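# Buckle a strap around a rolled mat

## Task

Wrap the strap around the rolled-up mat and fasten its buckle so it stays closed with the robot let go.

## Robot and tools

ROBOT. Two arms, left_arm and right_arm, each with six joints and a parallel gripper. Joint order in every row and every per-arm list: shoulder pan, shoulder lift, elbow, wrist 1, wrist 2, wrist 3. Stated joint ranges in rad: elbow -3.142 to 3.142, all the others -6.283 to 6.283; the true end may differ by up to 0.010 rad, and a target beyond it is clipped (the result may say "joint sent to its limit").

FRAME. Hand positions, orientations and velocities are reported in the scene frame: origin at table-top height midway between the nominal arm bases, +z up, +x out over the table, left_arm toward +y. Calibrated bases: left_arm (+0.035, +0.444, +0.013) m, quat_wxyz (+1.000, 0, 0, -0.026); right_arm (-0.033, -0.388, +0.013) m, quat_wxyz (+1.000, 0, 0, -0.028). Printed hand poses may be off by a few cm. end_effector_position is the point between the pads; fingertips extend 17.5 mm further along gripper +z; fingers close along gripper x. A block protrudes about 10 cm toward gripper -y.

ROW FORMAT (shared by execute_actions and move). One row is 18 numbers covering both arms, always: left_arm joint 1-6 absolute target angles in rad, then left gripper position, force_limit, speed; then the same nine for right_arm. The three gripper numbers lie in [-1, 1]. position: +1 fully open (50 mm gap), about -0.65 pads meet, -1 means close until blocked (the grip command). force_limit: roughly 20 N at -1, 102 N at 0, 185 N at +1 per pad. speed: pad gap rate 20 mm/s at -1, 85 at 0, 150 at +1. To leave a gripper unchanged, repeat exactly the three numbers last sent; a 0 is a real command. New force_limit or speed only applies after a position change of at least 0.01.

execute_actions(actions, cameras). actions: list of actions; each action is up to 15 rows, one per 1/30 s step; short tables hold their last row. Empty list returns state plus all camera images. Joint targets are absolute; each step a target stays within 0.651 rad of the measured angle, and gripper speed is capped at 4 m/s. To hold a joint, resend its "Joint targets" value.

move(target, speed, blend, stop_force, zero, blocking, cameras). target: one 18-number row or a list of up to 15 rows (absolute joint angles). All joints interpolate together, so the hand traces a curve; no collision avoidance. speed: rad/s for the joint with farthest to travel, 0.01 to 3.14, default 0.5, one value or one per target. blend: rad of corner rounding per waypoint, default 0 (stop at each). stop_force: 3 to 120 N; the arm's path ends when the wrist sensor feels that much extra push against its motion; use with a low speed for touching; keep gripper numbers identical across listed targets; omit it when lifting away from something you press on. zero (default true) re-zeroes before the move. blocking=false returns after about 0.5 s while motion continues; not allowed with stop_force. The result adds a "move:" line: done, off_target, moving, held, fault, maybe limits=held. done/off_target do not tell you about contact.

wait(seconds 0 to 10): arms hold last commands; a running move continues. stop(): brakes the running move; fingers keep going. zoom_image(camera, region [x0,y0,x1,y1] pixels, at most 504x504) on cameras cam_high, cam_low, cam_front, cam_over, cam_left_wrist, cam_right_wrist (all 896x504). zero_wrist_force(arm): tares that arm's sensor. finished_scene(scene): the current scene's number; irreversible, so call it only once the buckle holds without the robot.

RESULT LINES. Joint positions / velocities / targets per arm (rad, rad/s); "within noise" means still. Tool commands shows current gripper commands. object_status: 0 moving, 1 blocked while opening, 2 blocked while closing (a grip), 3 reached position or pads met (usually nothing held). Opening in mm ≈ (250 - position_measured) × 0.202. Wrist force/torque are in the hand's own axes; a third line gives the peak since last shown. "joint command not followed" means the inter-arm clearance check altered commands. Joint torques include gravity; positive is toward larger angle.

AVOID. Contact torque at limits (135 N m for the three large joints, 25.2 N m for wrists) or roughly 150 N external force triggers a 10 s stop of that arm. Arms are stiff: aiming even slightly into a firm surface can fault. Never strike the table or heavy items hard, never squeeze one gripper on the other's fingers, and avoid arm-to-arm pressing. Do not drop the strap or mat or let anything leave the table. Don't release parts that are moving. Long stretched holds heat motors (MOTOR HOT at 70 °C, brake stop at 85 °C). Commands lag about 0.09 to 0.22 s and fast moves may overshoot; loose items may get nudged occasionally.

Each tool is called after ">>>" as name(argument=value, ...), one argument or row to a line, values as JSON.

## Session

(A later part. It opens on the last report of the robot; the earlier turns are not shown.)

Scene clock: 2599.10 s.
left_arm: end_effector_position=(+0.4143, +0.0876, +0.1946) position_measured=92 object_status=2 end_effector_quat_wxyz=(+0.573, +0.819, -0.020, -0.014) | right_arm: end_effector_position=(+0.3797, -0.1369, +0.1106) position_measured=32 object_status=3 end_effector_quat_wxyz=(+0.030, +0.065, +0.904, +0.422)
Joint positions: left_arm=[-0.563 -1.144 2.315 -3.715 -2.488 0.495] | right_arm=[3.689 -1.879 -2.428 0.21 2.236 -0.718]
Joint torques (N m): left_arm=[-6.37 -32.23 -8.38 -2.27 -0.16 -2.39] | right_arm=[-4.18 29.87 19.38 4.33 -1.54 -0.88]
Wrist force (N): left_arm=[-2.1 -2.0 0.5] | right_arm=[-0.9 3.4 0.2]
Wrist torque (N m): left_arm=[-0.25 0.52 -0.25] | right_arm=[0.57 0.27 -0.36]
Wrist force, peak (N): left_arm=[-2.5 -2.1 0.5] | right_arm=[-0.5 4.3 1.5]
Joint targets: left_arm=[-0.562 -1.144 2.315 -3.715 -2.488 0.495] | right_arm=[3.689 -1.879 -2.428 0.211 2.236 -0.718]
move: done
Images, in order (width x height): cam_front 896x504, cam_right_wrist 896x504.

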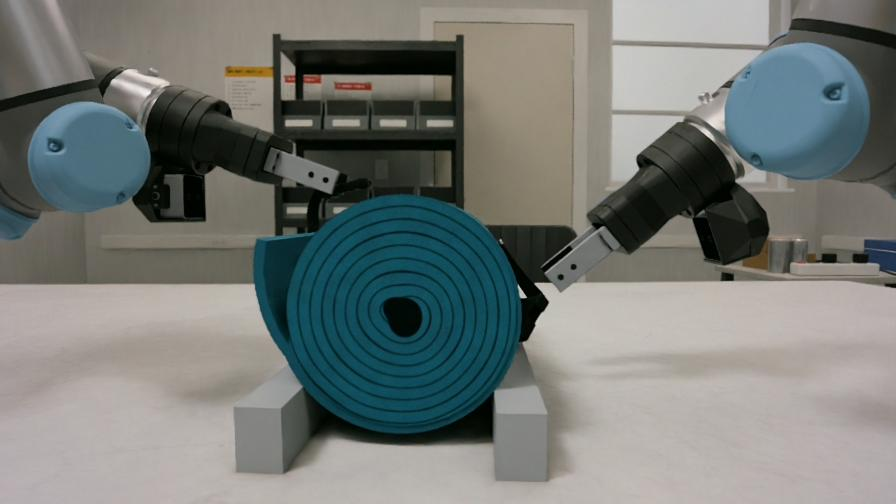

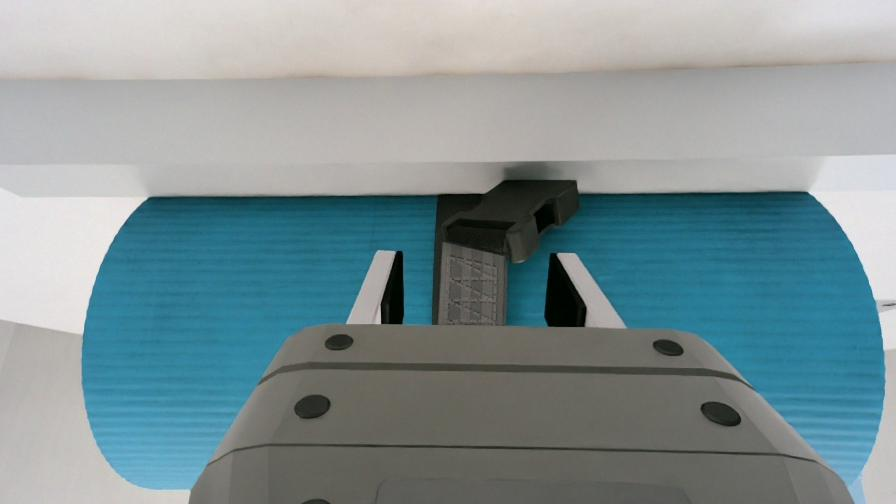

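>>> move(
  target=[
    [-0.5625,-1.1439,2.3149,-3.7154,-2.4880,0.4951,-0.98,0.7,-1,3.7080,-1.9013,-2.4344,0.2474,2.2223,0.1500,0.8,-0.2,-1],
  ],
  speed=0.4,
  cameras=["cam_front","cam_right_wrist","cam_over"],
)

Scene clock: 2618.03 s.
left_arm: end_effector_position=(+0.4143, +0.0876, +0.1946) position_measured=92 object_status=2 end_effector_quat_wxyz=(+0.573, +0.819, -0.020, -0.014) | right_arm: end_effector_position=(+0.3770, -0.1310, +0.1035) position_measured=32 object_status=3 end_effector_quat_wxyz=(-0.145, +0.432, +0.797, +0.395)
Joint positions: left_arm=[-0.563 -1.144 2.315 -3.715 -2.488 0.495] | right_arm=[3.708 -1.901 -2.434 0.247 2.222 0.15]
Joint torques (N m): left_arm=[-6.27 -31.12 -8.48 -2.27 -0.38 -2.27] | right_arm=[-2.4 24.89 3.46 2.27 -0.35 0.93]
Wrist force (N): left_arm=[-2.2 -2.1 0.5] | right_arm=[0.1 2.7 0.1]
Wrist torque (N m): left_arm=[-0.26 0.53 -0.26] | right_arm=[0.51 0.20 -0.44]
Wrist force, peak (N): left_arm=[-2.3 -2.3 0.7] | right_arm=[-0.9 3.5 0.3]
Joint targets: left_arm=[-0.562 -1.144 2.315 -3.715 -2.488 0.495] | right_arm=[3.708 -1.901 -2.434 0.247 2.222 0.150]
move: done
Images, in order (width x height): cam_front 896x504, cam_over 896x504, cam_right_wrist 896x504.

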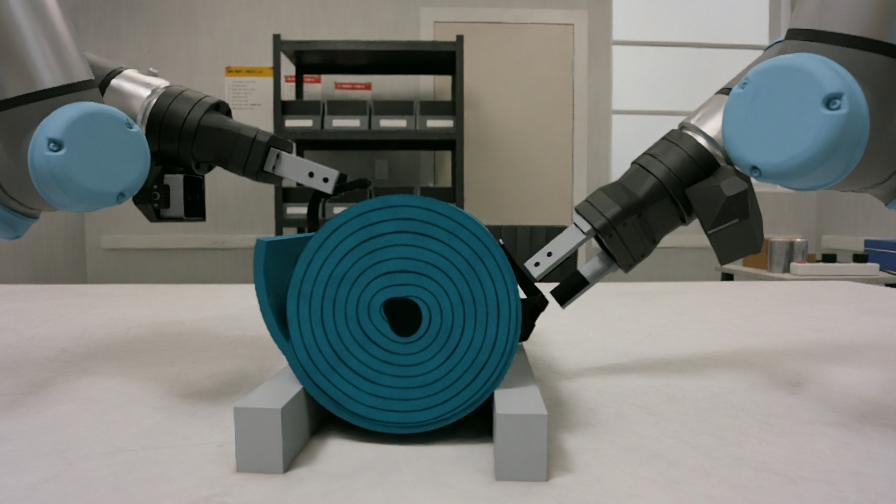

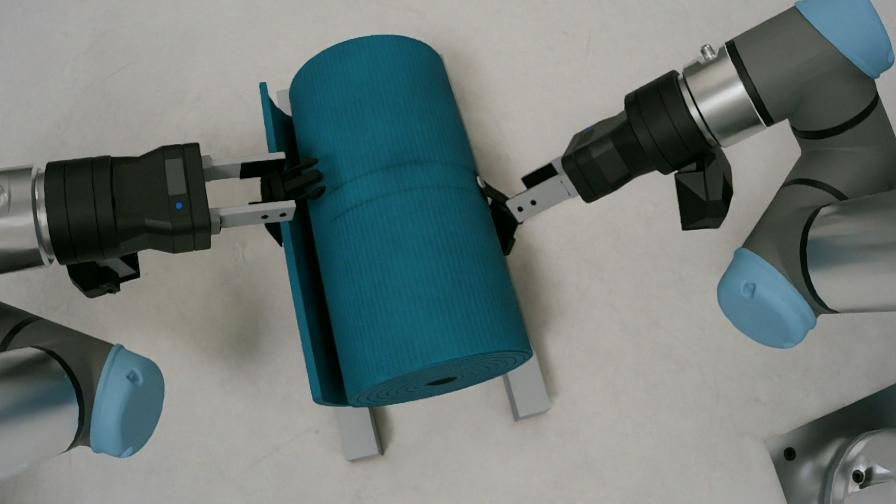

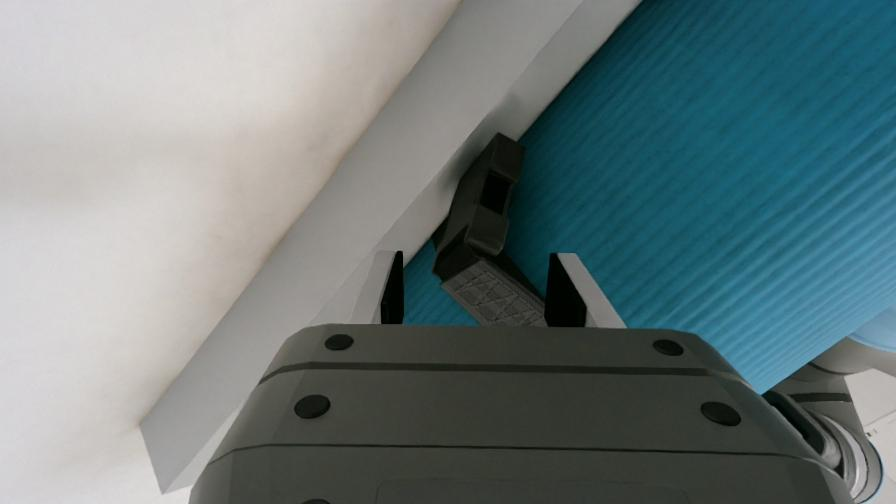

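>>> move(
  target=[
    [-0.5446,-1.0574,2.3205,-3.7937,-2.5030,0.5123,-0.98,0.7,-1,3.6889,-1.8793,-2.4284,0.2105,2.2357,-0.7177,0.8,-0.2,-1],
  ],
  speed=0.08,
  stop_force=30,
  cameras=["cam_front","cam_right_wrist","cam_left_wrist"],
)

>>> zoom_image(
  camera="cam_front",
  region=[230, 130, 570, 430],
)

Scene clock: 2661.60 s.
left_arm: end_effector_position=(+0.4161, +0.0940, +0.1671) position_measured=92 object_status=2 end_effector_quat_wxyz=(+0.573, +0.819, -0.021, -0.014) | right_arm: end_effector_position=(+0.3795, -0.1364, +0.1101) position_measured=32 object_status=3 end_effector_quat_wxyz=(+0.016, +0.096, +0.901, +0.422)
Joint positions: left_arm=[-0.546 -1.064 2.32 -3.788 -2.502 0.511] | right_arm=[3.69 -1.881 -2.429 0.213 2.235 -0.649]
Joint torques (N m): left_arm=[6.35 -36.37 -3.3 -1.99 -1.97 1.71] | right_arm=[-3.8 30.93 18.78 3.9 3.17 1.57]
Wrist force (N): left_arm=[-2.0 -2.0 0.5] | right_arm=[-0.8 3.2 0.2]
Wrist torque (N m): left_arm=[-0.25 0.50 -0.27] | right_arm=[0.55 0.28 -0.32]
Wrist force, peak (N): left_arm=[-2.3 -2.3 0.5] | right_arm=[-0.6 3.5 0.1]
Joint targets: left_arm=[-0.546 -1.064 2.320 -3.787 -2.502 0.511] | right_arm=[3.690 -1.881 -2.429 0.213 2.235 -0.649]
move: off_target (right_arm; path cut at 10 s); right_arm: the wrist 3 is farthest, 0.069 rad from its target
Images, in order (width x height): cam_front 896x504, cam_left_wrist 896x504, cam_right_wrist 896x504.

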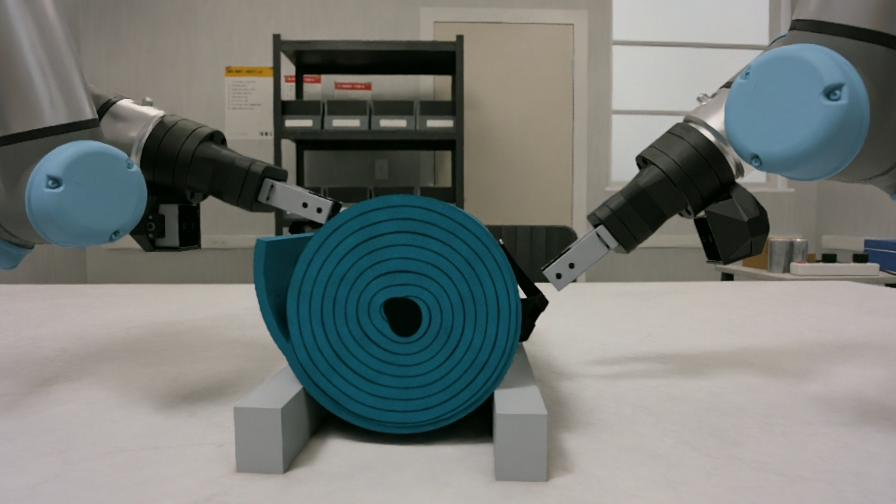

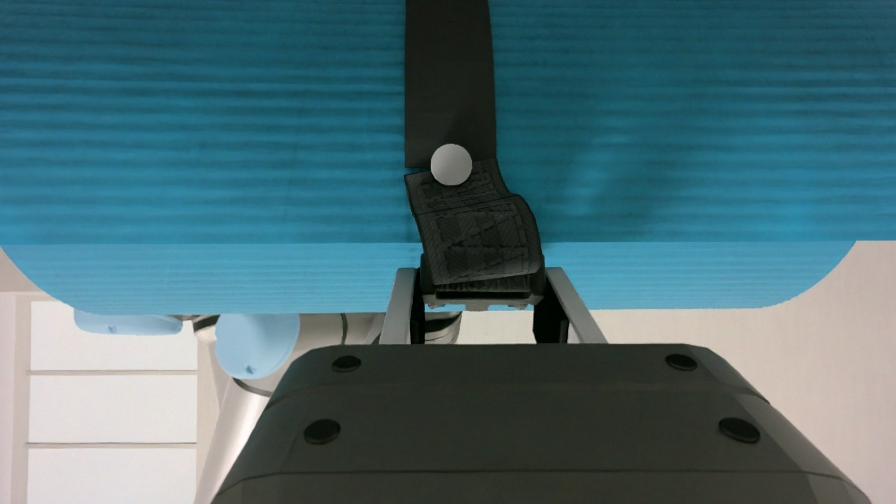

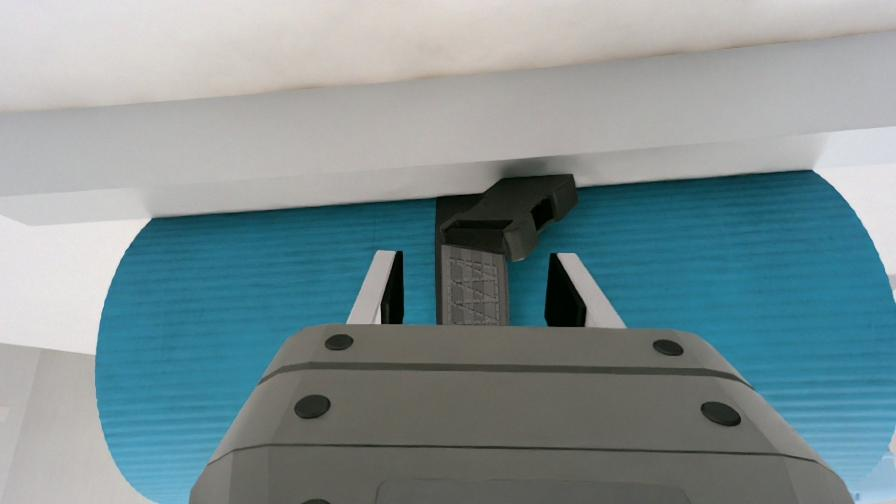

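Scaled by 1.482.

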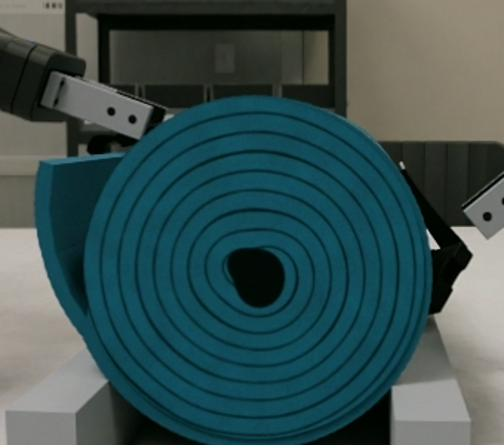

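>>> move(
  target=[
    [-0.5625,-1.1439,2.3149,-3.7154,-2.4880,0.4951,-0.98,0.7,-1,3.7260,-1.9550,-2.4380,0.3190,2.2110,-0.4400,0.8,-0.2,-1],
  ],
  speed=0.06,
  stop_force=5,
  cameras=["cam_front","cam_right_wrist"],
)

>>> zoom_image(
  camera="cam_right_wrist",
  region=[340, 130, 640, 360],
)

Scene clock: 2672.97 s.
left_arm: end_effector_position=(+0.4143, +0.0876, +0.1946) position_measured=92 object_status=2 end_effector_quat_wxyz=(+0.573, +0.819, -0.020, -0.014) | right_arm: end_effector_position=(+0.3760, -0.1243, +0.0894) position_measured=32 object_status=3 end_effector_quat_wxyz=(-0.019, +0.173, +0.890, +0.421)
Joint positions: left_arm=[-0.563 -1.144 2.315 -3.715 -2.488 0.495] | right_arm=[3.726 -1.955 -2.438 0.319 2.211 -0.44]
Joint torques (N m): left_arm=[5.43 -24.93 -14.39 -5.32 -2.26 0.66] | right_arm=[-6.39 36.33 6.77 2.27 3.08 -1.3]
Wrist force (N): left_arm=[-2.2 -1.9 0.4] | right_arm=[-0.5 3.1 0.1]
Wrist torque (N m): left_arm=[-0.23 0.53 -0.15] | right_arm=[0.52 0.23 -0.44]
Wrist force, peak (N): left_arm=[-2.2 -2.3 0.6] | right_arm=[-0.7 3.5 -0.1]
Joint targets: left_arm=[-0.562 -1.144 2.315 -3.715 -2.488 0.495] | right_arm=[3.726 -1.955 -2.438 0.319 2.211 -0.440]
move: done
Images, in order (width x height): cam_front 896x504, cam_right_wrist 896x504.

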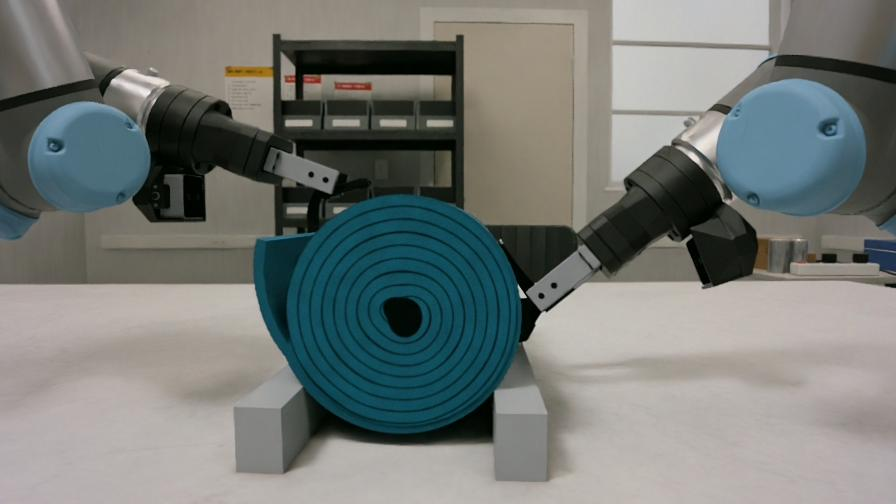

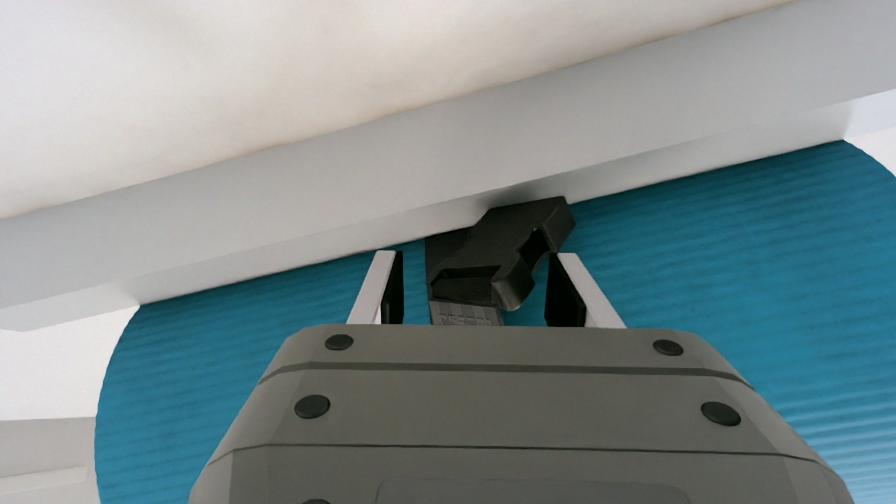

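Scaled by 1.680.

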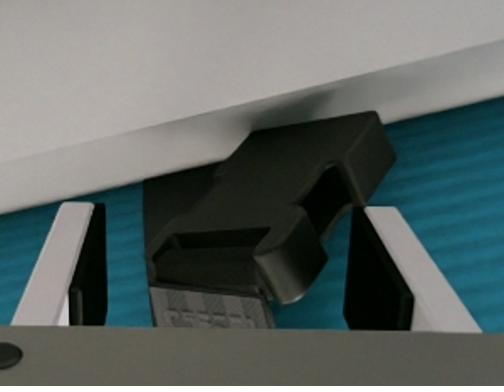

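>>> move(
  target=[
    [-0.5625,-1.1439,2.3149,-3.7154,-2.4880,0.4951,-0.98,0.7,-1,3.7359,-1.9781,-2.4321,0.3420,2.2082,-0.4300,0.8,-0.2,-1],
  ],
  speed=0.03,
  stop_force=5,
  cameras=[],
)

>>> move(
  target=[
    [-0.5625,-1.1439,2.3149,-3.7154,-2.4880,0.4951,-0.98,0.7,-1,3.7359,-1.9781,-2.4321,0.3420,2.2082,-0.4300,-1,-0.9,-1],
  ],
  speed=0.03,
  cameras=["cam_front","cam_right_wrist"],
)

>>> zoom_image(
  camera="cam_right_wrist",
  region=[340, 130, 640, 360],
)

Scene clock: 2685.67 s.
left_arm: end_effector_position=(+0.4143, +0.0876, +0.1946) position_measured=92 object_status=2 end_effector_quat_wxyz=(+0.573, +0.819, -0.020, -0.014) | right_arm: end_effector_position=(+0.3767, -0.1189, +0.0844) position_measured=32 object_status=3 end_effector_quat_wxyz=(-0.020, +0.173, +0.890, +0.422)
Joint positions: left_arm=[-0.563 -1.144 2.315 -3.715 -2.488 0.495] | right_arm=[3.736 -1.978 -2.432 0.342 2.208 -0.43]
Joint torques (N m): left_arm=[6.85 -23.8 -8.8 -5.19 -2.46 2.34] | right_arm=[-6.83 37.28 1.55 2.33 0.74 -0.9]
Wrist force (N): left_arm=[-2.2 -2.0 0.5] | right_arm=[-0.6 3.0 0.0]
Wrist torque (N m): left_arm=[-0.25 0.52 -0.15] | right_arm=[0.51 0.24 -0.44]
Wrist force, peak (N): left_arm=[-2.3 -2.0 0.7] | right_arm=[-0.6 3.4 0.0]
Joint targets: left_arm=[-0.562 -1.144 2.315 -3.715 -2.488 0.495] | right_arm=[3.736 -1.978 -2.432 0.342 2.208 -0.430]
move: done
No camera images: "cameras" was empty.

Scene clock: 2687.33 s.
left_arm: end_effector_position=(+0.4143, +0.0876, +0.1946) position_measured=92 object_status=2 end_effector_quat_wxyz=(+0.573, +0.819, -0.020, -0.014) | right_arm: end_effector_position=(+0.3767, -0.1189, +0.0844) position_measured=175 object_status=2 end_effector_quat_wxyz=(-0.020, +0.173, +0.890, +0.422)
Joint positions: left_arm=[-0.562 -1.144 2.315 -3.715 -2.488 0.495] | right_arm=[3.736 -1.978 -2.432 0.342 2.208 -0.43]
Joint torques (N m): left_arm=[6.96 -24.71 -7.66 -5.08 -2.45 2.15] | right_arm=[4.16 30.29 7.45 4.25 3.94 -0.79]
Wrist force (N): left_arm=[-2.1 -2.4 0.5] | right_arm=[-3.0 -0.1 -12.0]
Wrist torque (N m): left_arm=[-0.29 0.51 -0.15] | right_arm=[0.49 0.21 -0.20]
Wrist force, peak (N): left_arm=[-2.3 -2.2 0.4] | right_arm=[-3.0 -0.1 -12.0]
Joint targets: left_arm=[-0.562 -1.144 2.315 -3.715 -2.488 0.495] | right_arm=[3.736 -1.978 -2.432 0.342 2.208 -0.430]
move: done
Images, in order (width x height): cam_front 896x504, cam_right_wrist 896x504.

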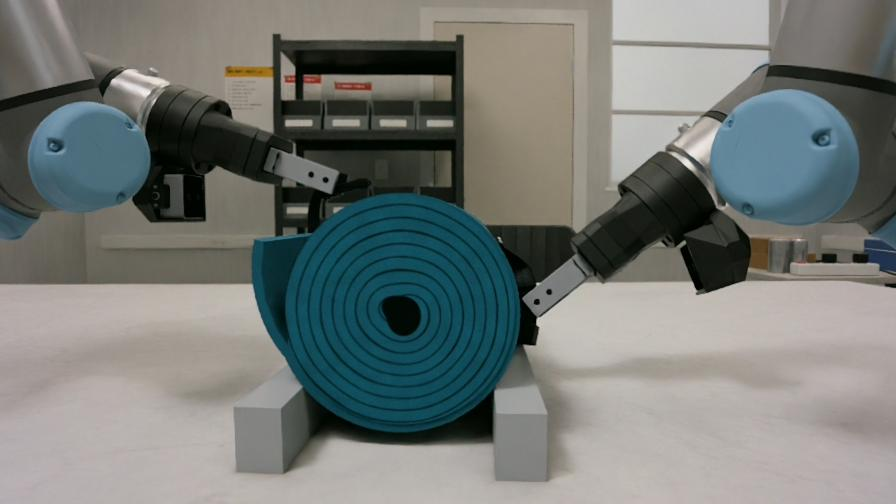

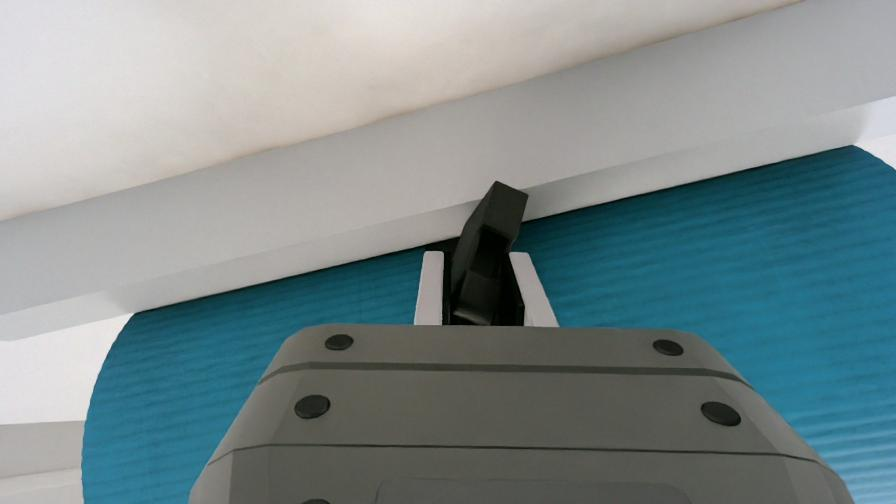

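Scaled by 1.680.

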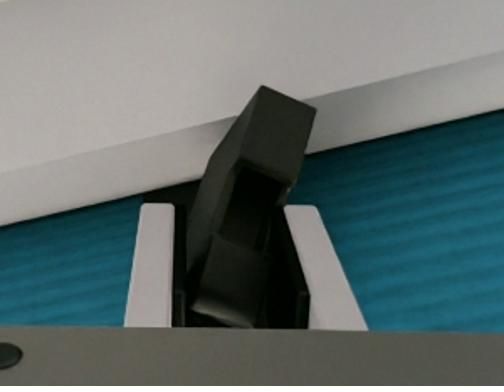

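>>> move(
  target=[
    [-0.5625,-1.1439,2.3149,-3.7154,-2.4880,0.4951,-0.98,0.7,-1,3.7359,-1.9781,-2.4321,0.3420,2.2082,-0.4300,-0.98,-0.2,-1],
    [-0.5625,-1.1439,2.3149,-3.7154,-2.4880,0.4951,-0.98,0.7,-1,3.7057,-1.6937,-2.3631,-0.1104,2.1681,-0.7490,-0.98,-0.2,-1],
    [-0.5625,-1.1439,2.3149,-3.7154,-2.4880,0.4951,-0.98,0.7,-1,3.8654,-1.6576,-2.2167,-0.2107,2.0795,-0.5912,-0.98,-0.2,-1],
  ],
  speed=[0.1,0.2,0.12],
  blend=[0,0.08,0],
  cameras=["cam_front","cam_right_wrist","cam_left_wrist","cam_over"],
)

>>> zoom_image(
  camera="cam_front",
  region=[230, 130, 570, 430],
)

Scene clock: 2717.17 s.
left_arm: end_effector_position=(+0.4143, +0.0876, +0.1946) position_measured=92 object_status=2 end_effector_quat_wxyz=(+0.573, +0.819, -0.020, -0.014) | right_arm: end_effector_position=(+0.3968, -0.0579, +0.2117) position_measured=196 object_status=2 end_effector_quat_wxyz=(+0.028, +0.067, +0.921, +0.382) end_effector_velocity=(-0.001, -0.002, -0.001) end_effector_angular_velocity=(+0.002, +0.001, +0.002)
Joint positions: left_arm=[-0.562 -1.144 2.315 -3.715 -2.488 0.495] | right_arm=[3.865 -1.657 -2.217 -0.211 2.079 -0.591]
Joint velocities: left_arm=[within noise] | right_arm=[-0.004 -0.001 -0.004 0.003 0.005 -0.004]
Joint torques (N m): left_arm=[7.31 -27.5 -8.8 -5.13 -2.46 2.21] | right_arm=[18.59 -2.64 -6.59 -2.18 11.59 -0.83]
Wrist force (N): left_arm=[-2.7 -3.5 0.2] | right_arm=[-34.9 3.6 -40.8]
Wrist torque (N m): left_arm=[-0.38 0.49 -0.17] | right_arm=[0.95 -1.03 -0.70]
Wrist force, peak (N): left_arm=[-2.6 -6.5 1.3] | right_arm=[-35.2 5.1 -46.0]
Joint targets: left_arm=[-0.562 -1.144 2.315 -3.715 -2.488 0.495] | right_arm=[3.865 -1.658 -2.217 -0.211 2.079 -0.591]
move: done; blend cut to 0.0798 rad at target 2
Images, in order (width x height): cam_front 896x504, cam_over 896x504, cam_left_wrist 896x504, cam_right_wrist 896x504.

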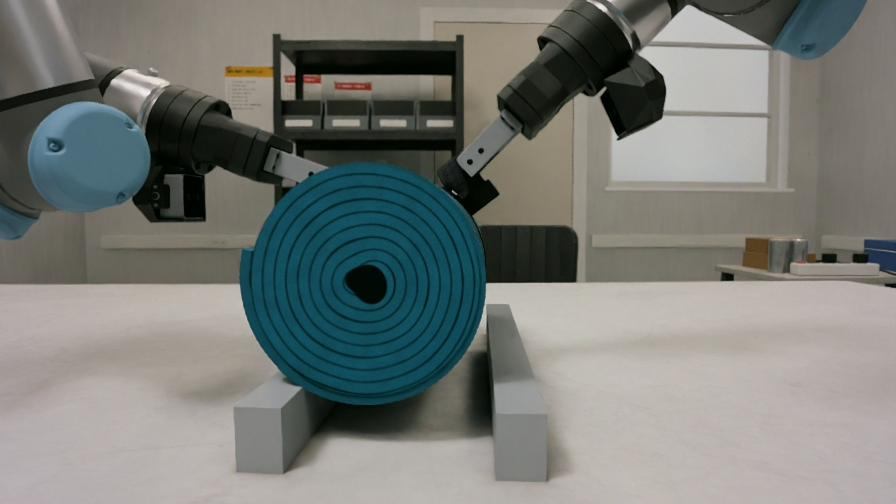

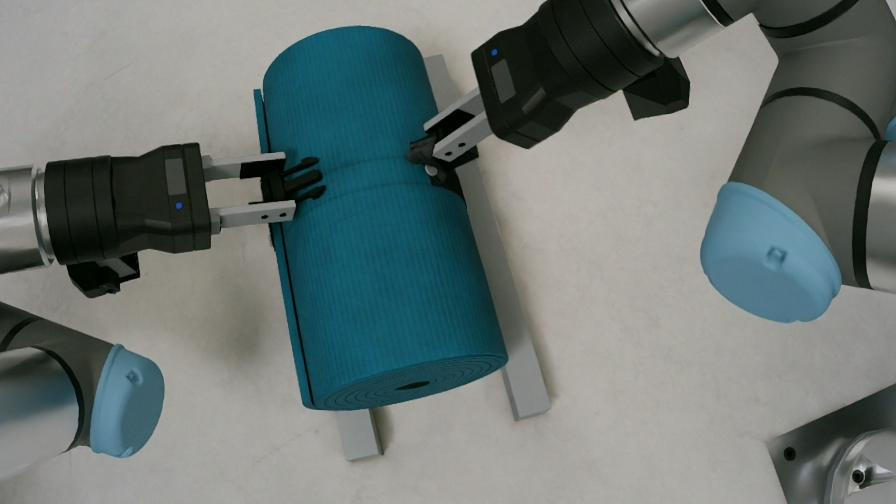

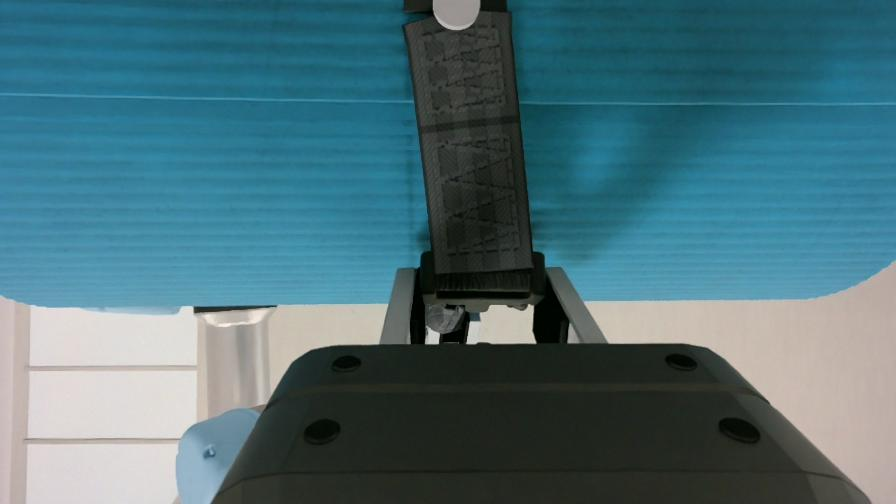

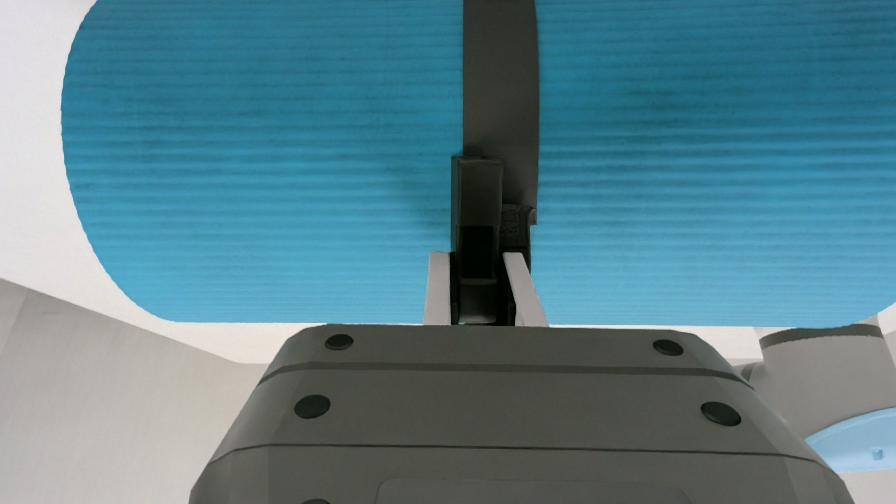

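Scaled by 1.482.

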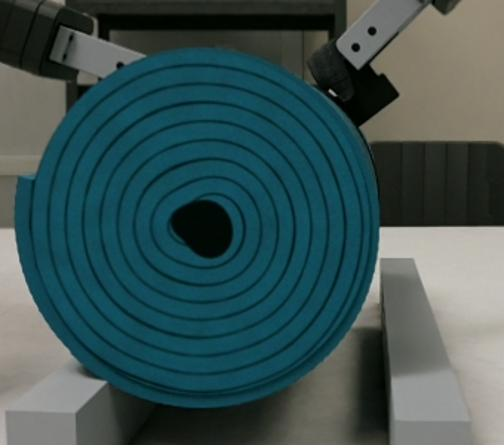

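>>> move(
  target=[
    [-0.5625,-1.1439,2.3149,-3.7154,-2.4880,0.4951,-0.98,0.7,-1,3.8585,-1.6088,-2.2171,-0.4192,1.9801,-0.6679,-0.98,-0.2,-1],
  ],
  speed=0.06,
  cameras=["cam_front","cam_right_wrist","cam_over"],
)

>>> zoom_image(
  camera="cam_front",
  region=[230, 130, 570, 430],
)

Scene clock: 2725.90 s.
left_arm: end_effector_position=(+0.4143, +0.0876, +0.1946) position_measured=92 object_status=2 end_effector_quat_wxyz=(+0.573, +0.819, -0.020, -0.014) | right_arm: end_effector_position=(+0.3928, -0.0951, +0.1847) position_measured=196 object_status=2 end_effector_quat_wxyz=(+0.022, +0.069, +0.951, +0.300) end_effector_velocity=(+0.001, +0.001, +0.001) end_effector_angular_velocity=(+0.004, -0.004, -0.001)
Joint positions: left_arm=[-0.562 -1.144 2.315 -3.715 -2.488 0.495] | right_arm=[3.858 -1.609 -2.217 -0.419 1.98 -0.668]
Joint velocities: left_arm=[within noise] | right_arm=[0 0 0 0.006 0.001 0.001]
Joint torques (N m): left_arm=[6.54 -36.94 -8 -5.16 -2.55 2.02] | right_arm=[-4.98 23.2 13.12 6.1 2.23 0.82]
Wrist force (N): left_arm=[-3.0 -5.1 1.8] | right_arm=[0.4 -0.4 2.0]
Wrist torque (N m): left_arm=[-0.32 0.53 -0.18] | right_arm=[0.56 -0.25 -0.18]
Wrist force, peak (N): left_arm=[-2.6 -6.3 1.3] | right_arm=[-38.0 5.9 -48.9]
Joint targets: left_arm=[-0.562 -1.144 2.315 -3.715 -2.488 0.495] | right_arm=[3.859 -1.609 -2.217 -0.419 1.980 -0.668]
move: done
Images, in order (width x height): cam_front 896x504, cam_over 896x504, cam_right_wrist 896x504.

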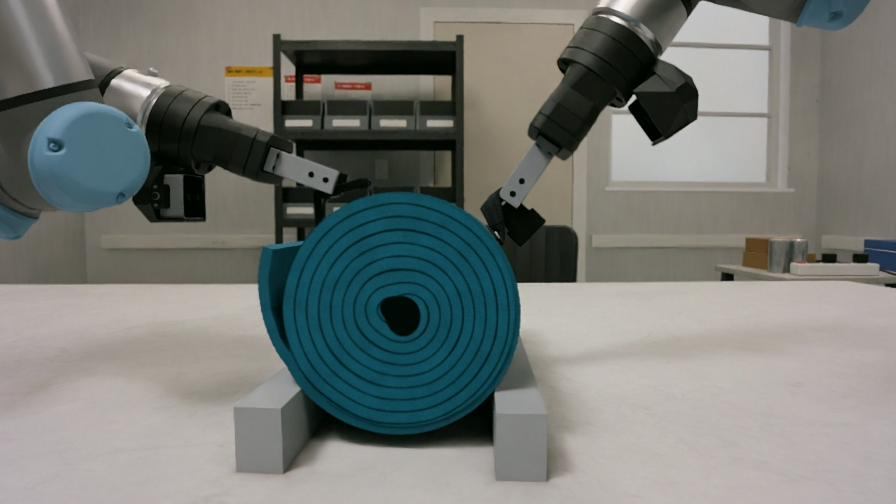

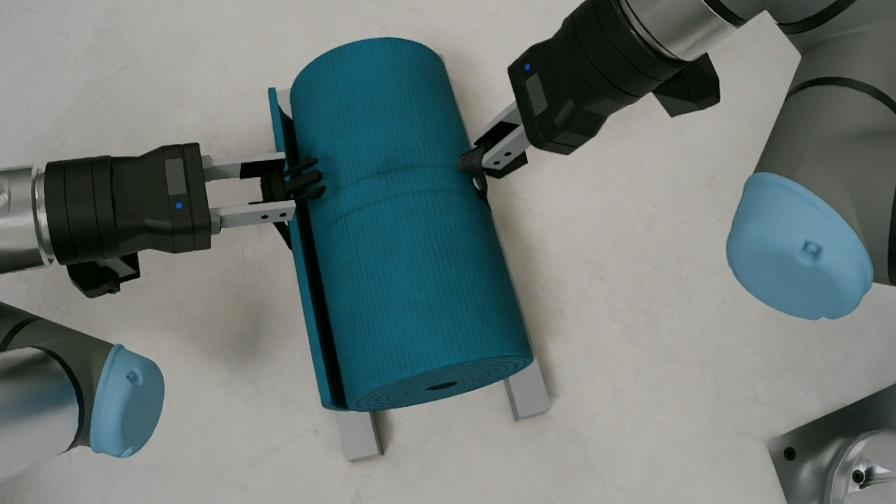

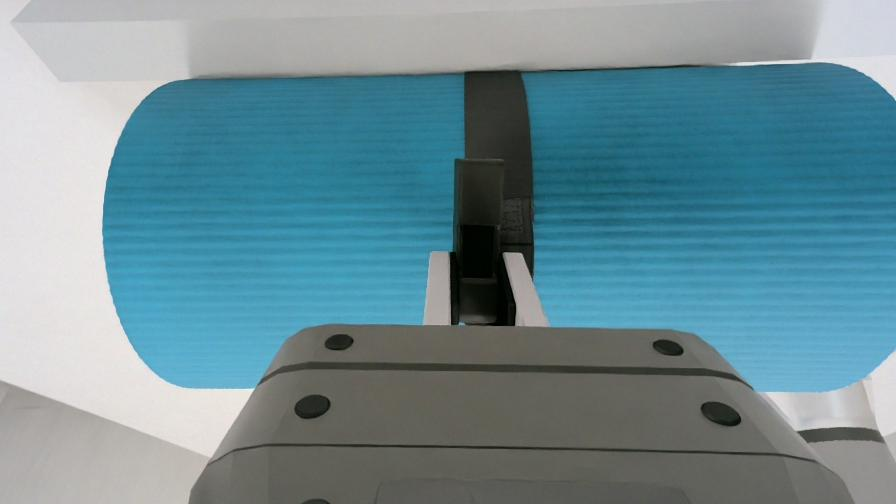

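Scaled by 1.482.

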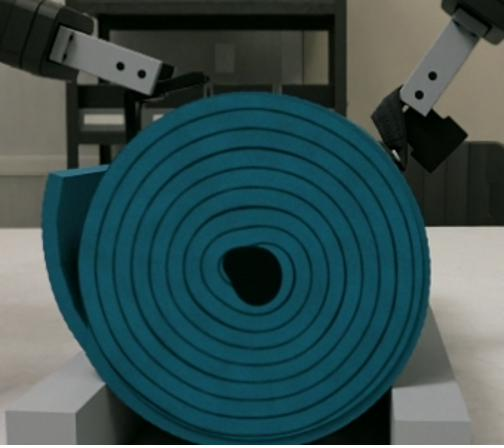

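>>> move(
  target=[
    [-0.5625,-1.1439,2.3149,-3.7154,-2.4880,0.4951,-0.98,0.7,-1,3.7057,-1.6937,-2.3631,-0.1104,2.1681,-0.7490,-0.98,-0.2,-1],
    [-0.5625,-1.1439,2.3149,-3.7154,-2.4880,0.4951,-0.98,0.7,-1,3.8905,-1.7556,-2.5811,0.5617,1.8083,-0.1712,-0.98,-0.2,-1],
    [-0.5625,-1.1439,2.3149,-3.7154,-2.4880,0.4951,-0.98,0.7,-1,4.2946,-1.9354,-2.6984,0.9006,1.1089,0.2909,-0.98,-0.2,-1],
  ],
  speed=0.3,
  blend=0.05,
  stop_force=20,
  cameras=["cam_front","cam_right_wrist","cam_over"],
)

>>> zoom_image(
  camera="cam_front",
  region=[400, 170, 600, 370],
)

Scene clock: 2773.47 s.
left_arm: end_effector_position=(+0.4143, +0.0876, +0.1946) position_measured=92 object_status=2 end_effector_quat_wxyz=(+0.573, +0.819, -0.020, -0.014) | right_arm: end_effector_position=(+0.3846, -0.1185, +0.1347) position_measured=196 object_status=2 end_effector_quat_wxyz=(+0.243, +0.421, +0.757, +0.437)
Joint positions: left_arm=[-0.562 -1.144 2.315 -3.715 -2.488 0.495] | right_arm=[4.295 -1.935 -2.698 0.901 1.109 0.291]
Joint torques (N m): left_arm=[6.1 -36.95 -9.62 -5.27 -2.45 1.99] | right_arm=[3.39 30.03 12.69 4.96 -3.37 1.09]
Wrist force (N): left_arm=[-3.0 -5.2 1.8] | right_arm=[0.5 2.9 -1.1]
Wrist torque (N m): left_arm=[-0.30 0.51 -0.18] | right_arm=[0.53 0.11 -0.33]
Wrist force, peak (N): left_arm=[-3.3 -5.5 2.0] | right_arm=[1.3 3.4 -1.4]
Joint targets: left_arm=[-0.562 -1.144 2.315 -3.715 -2.488 0.495] | right_arm=[4.295 -1.935 -2.698 0.901 1.109 0.291]
move: done
Images, in order (width x height): cam_front 896x504, cam_over 896x504, cam_right_wrist 896x504.

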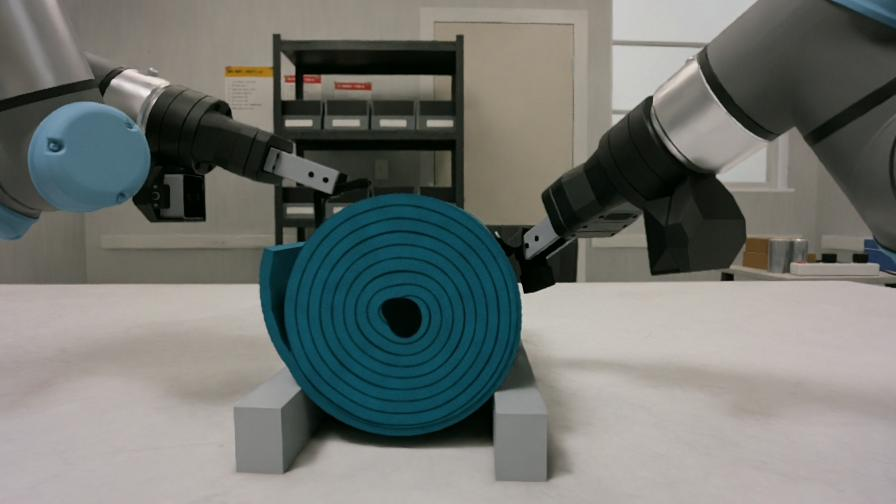

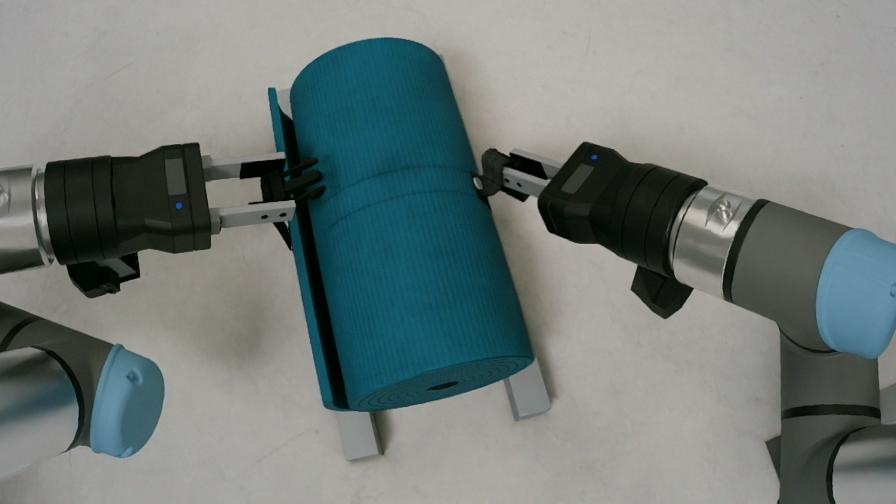

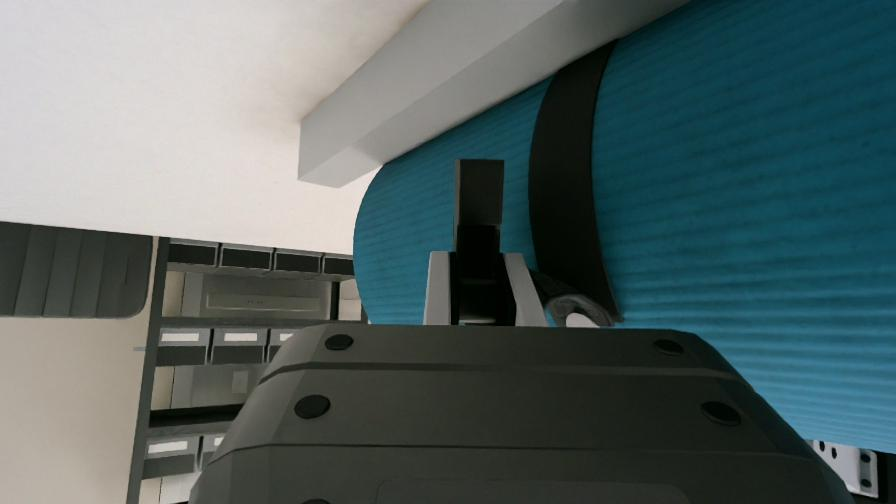

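Scaled by 2.520.

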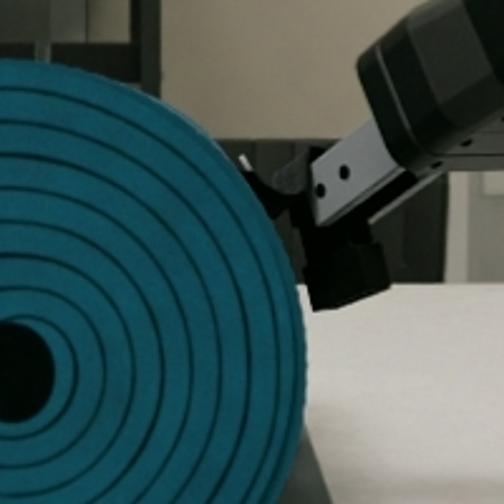

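>>> move(
  target=[
    [-0.5625,-1.1439,2.3149,-3.7154,-2.4880,0.4951,-0.98,0.7,-1,4.2706,-1.7404,-2.7043,0.7180,1.1291,-1.3000,-0.98,-0.2,-1],
    [-0.5625,-1.1439,2.3149,-3.7154,-2.4880,0.4951,-0.98,0.7,-1,4.2706,-1.7404,-2.7043,0.7180,1.1291,-2.6000,-0.98,-0.2,-1],
  ],
  speed=0.5,
  blend=0.1,
  cameras=["cam_front","cam_right_wrist","cam_over"],
)

>>> zoom_image(
  camera="cam_front",
  region=[400, 130, 600, 330],
)

Scene clock: 2811.20 s.
left_arm: end_effector_position=(+0.4143, +0.0876, +0.1946) position_measured=92 object_status=2 end_effector_quat_wxyz=(+0.573, +0.819, -0.020, -0.014) | right_arm: end_effector_position=(+0.3846, -0.1304, +0.1696) position_measured=196 object_status=2 end_effector_quat_wxyz=(-0.466, +0.694, -0.517, +0.183)
Joint positions: left_arm=[-0.562 -1.144 2.315 -3.715 -2.488 0.495] | right_arm=[4.271 -1.74 -2.704 0.718 1.129 -2.6]
Joint torques (N m): left_arm=[6.16 -35.69 -10.53 -5.32 -2.44 1.66] | right_arm=[4.26 6.12 1.47 4.84 -1.24 -0.87]
Wrist force (N): left_arm=[-3.1 -5.3 1.7] | right_arm=[1.4 2.9 0.5]
Wrist torque (N m): left_arm=[-0.35 0.53 -0.18] | right_arm=[0.75 -0.39 0.82]
Wrist force, peak (N): left_arm=[-3.3 -5.6 1.9] | right_arm=[2.0 3.6 -0.4]
Joint targets: left_arm=[-0.562 -1.144 2.315 -3.715 -2.488 0.495] | right_arm=[4.271 -1.740 -2.704 0.718 1.129 -2.600]
move: done
Images, in order (width x height): cam_front 896x504, cam_over 896x504, cam_right_wrist 896x504.

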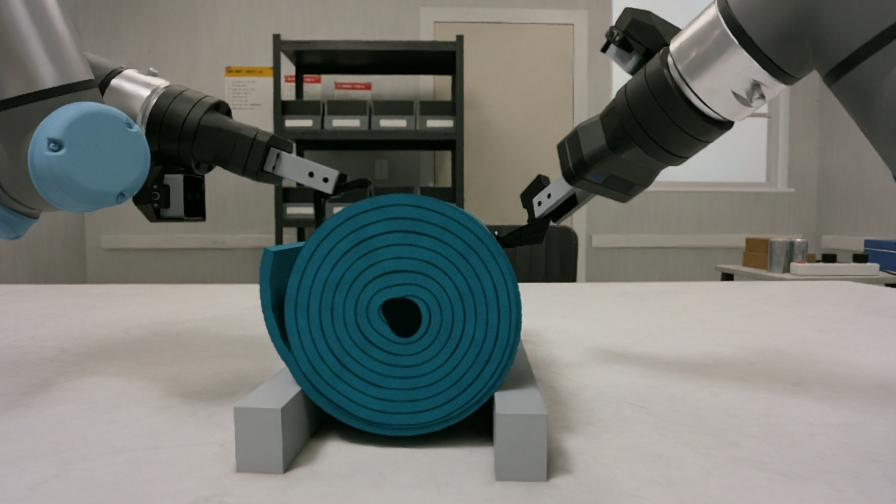

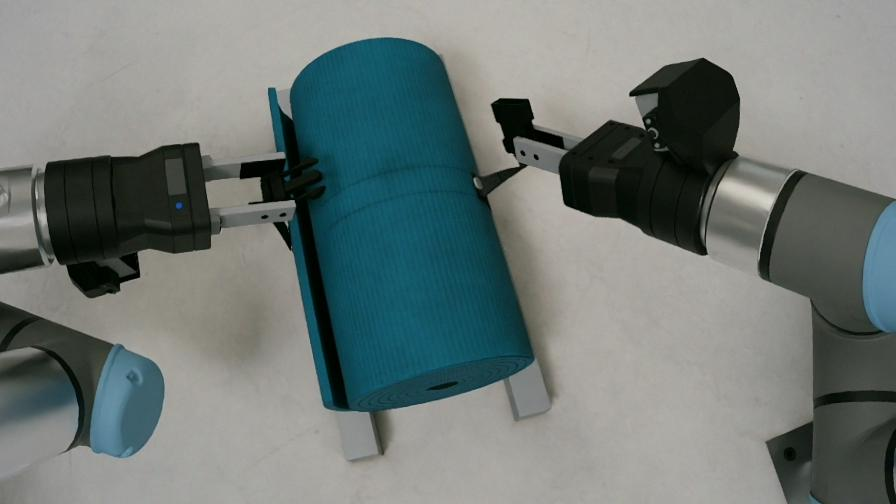

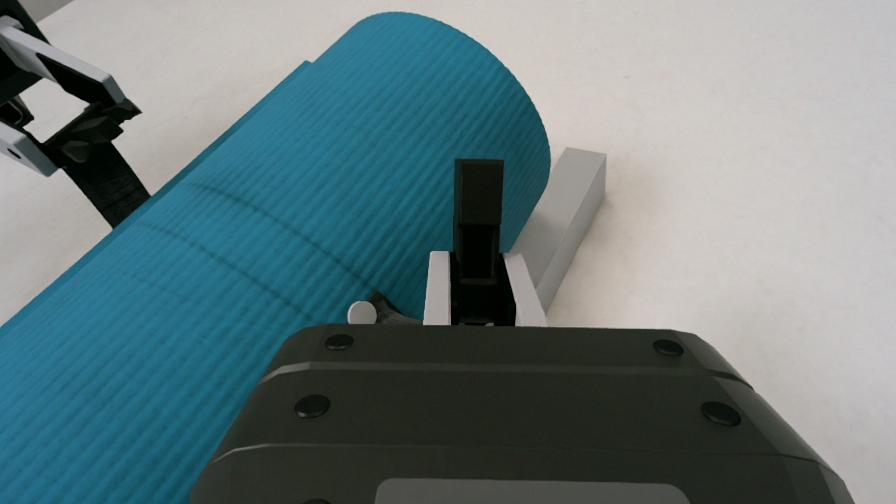

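Scaled by 2.520.

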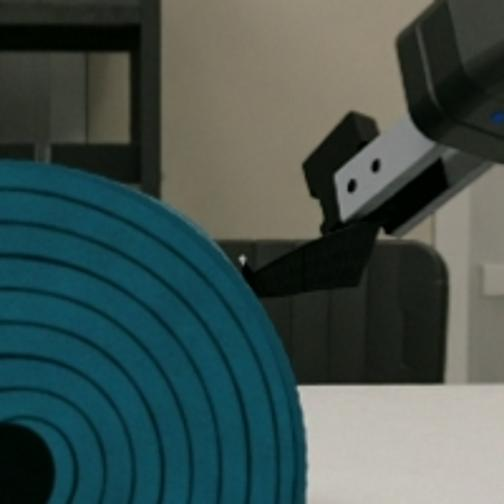

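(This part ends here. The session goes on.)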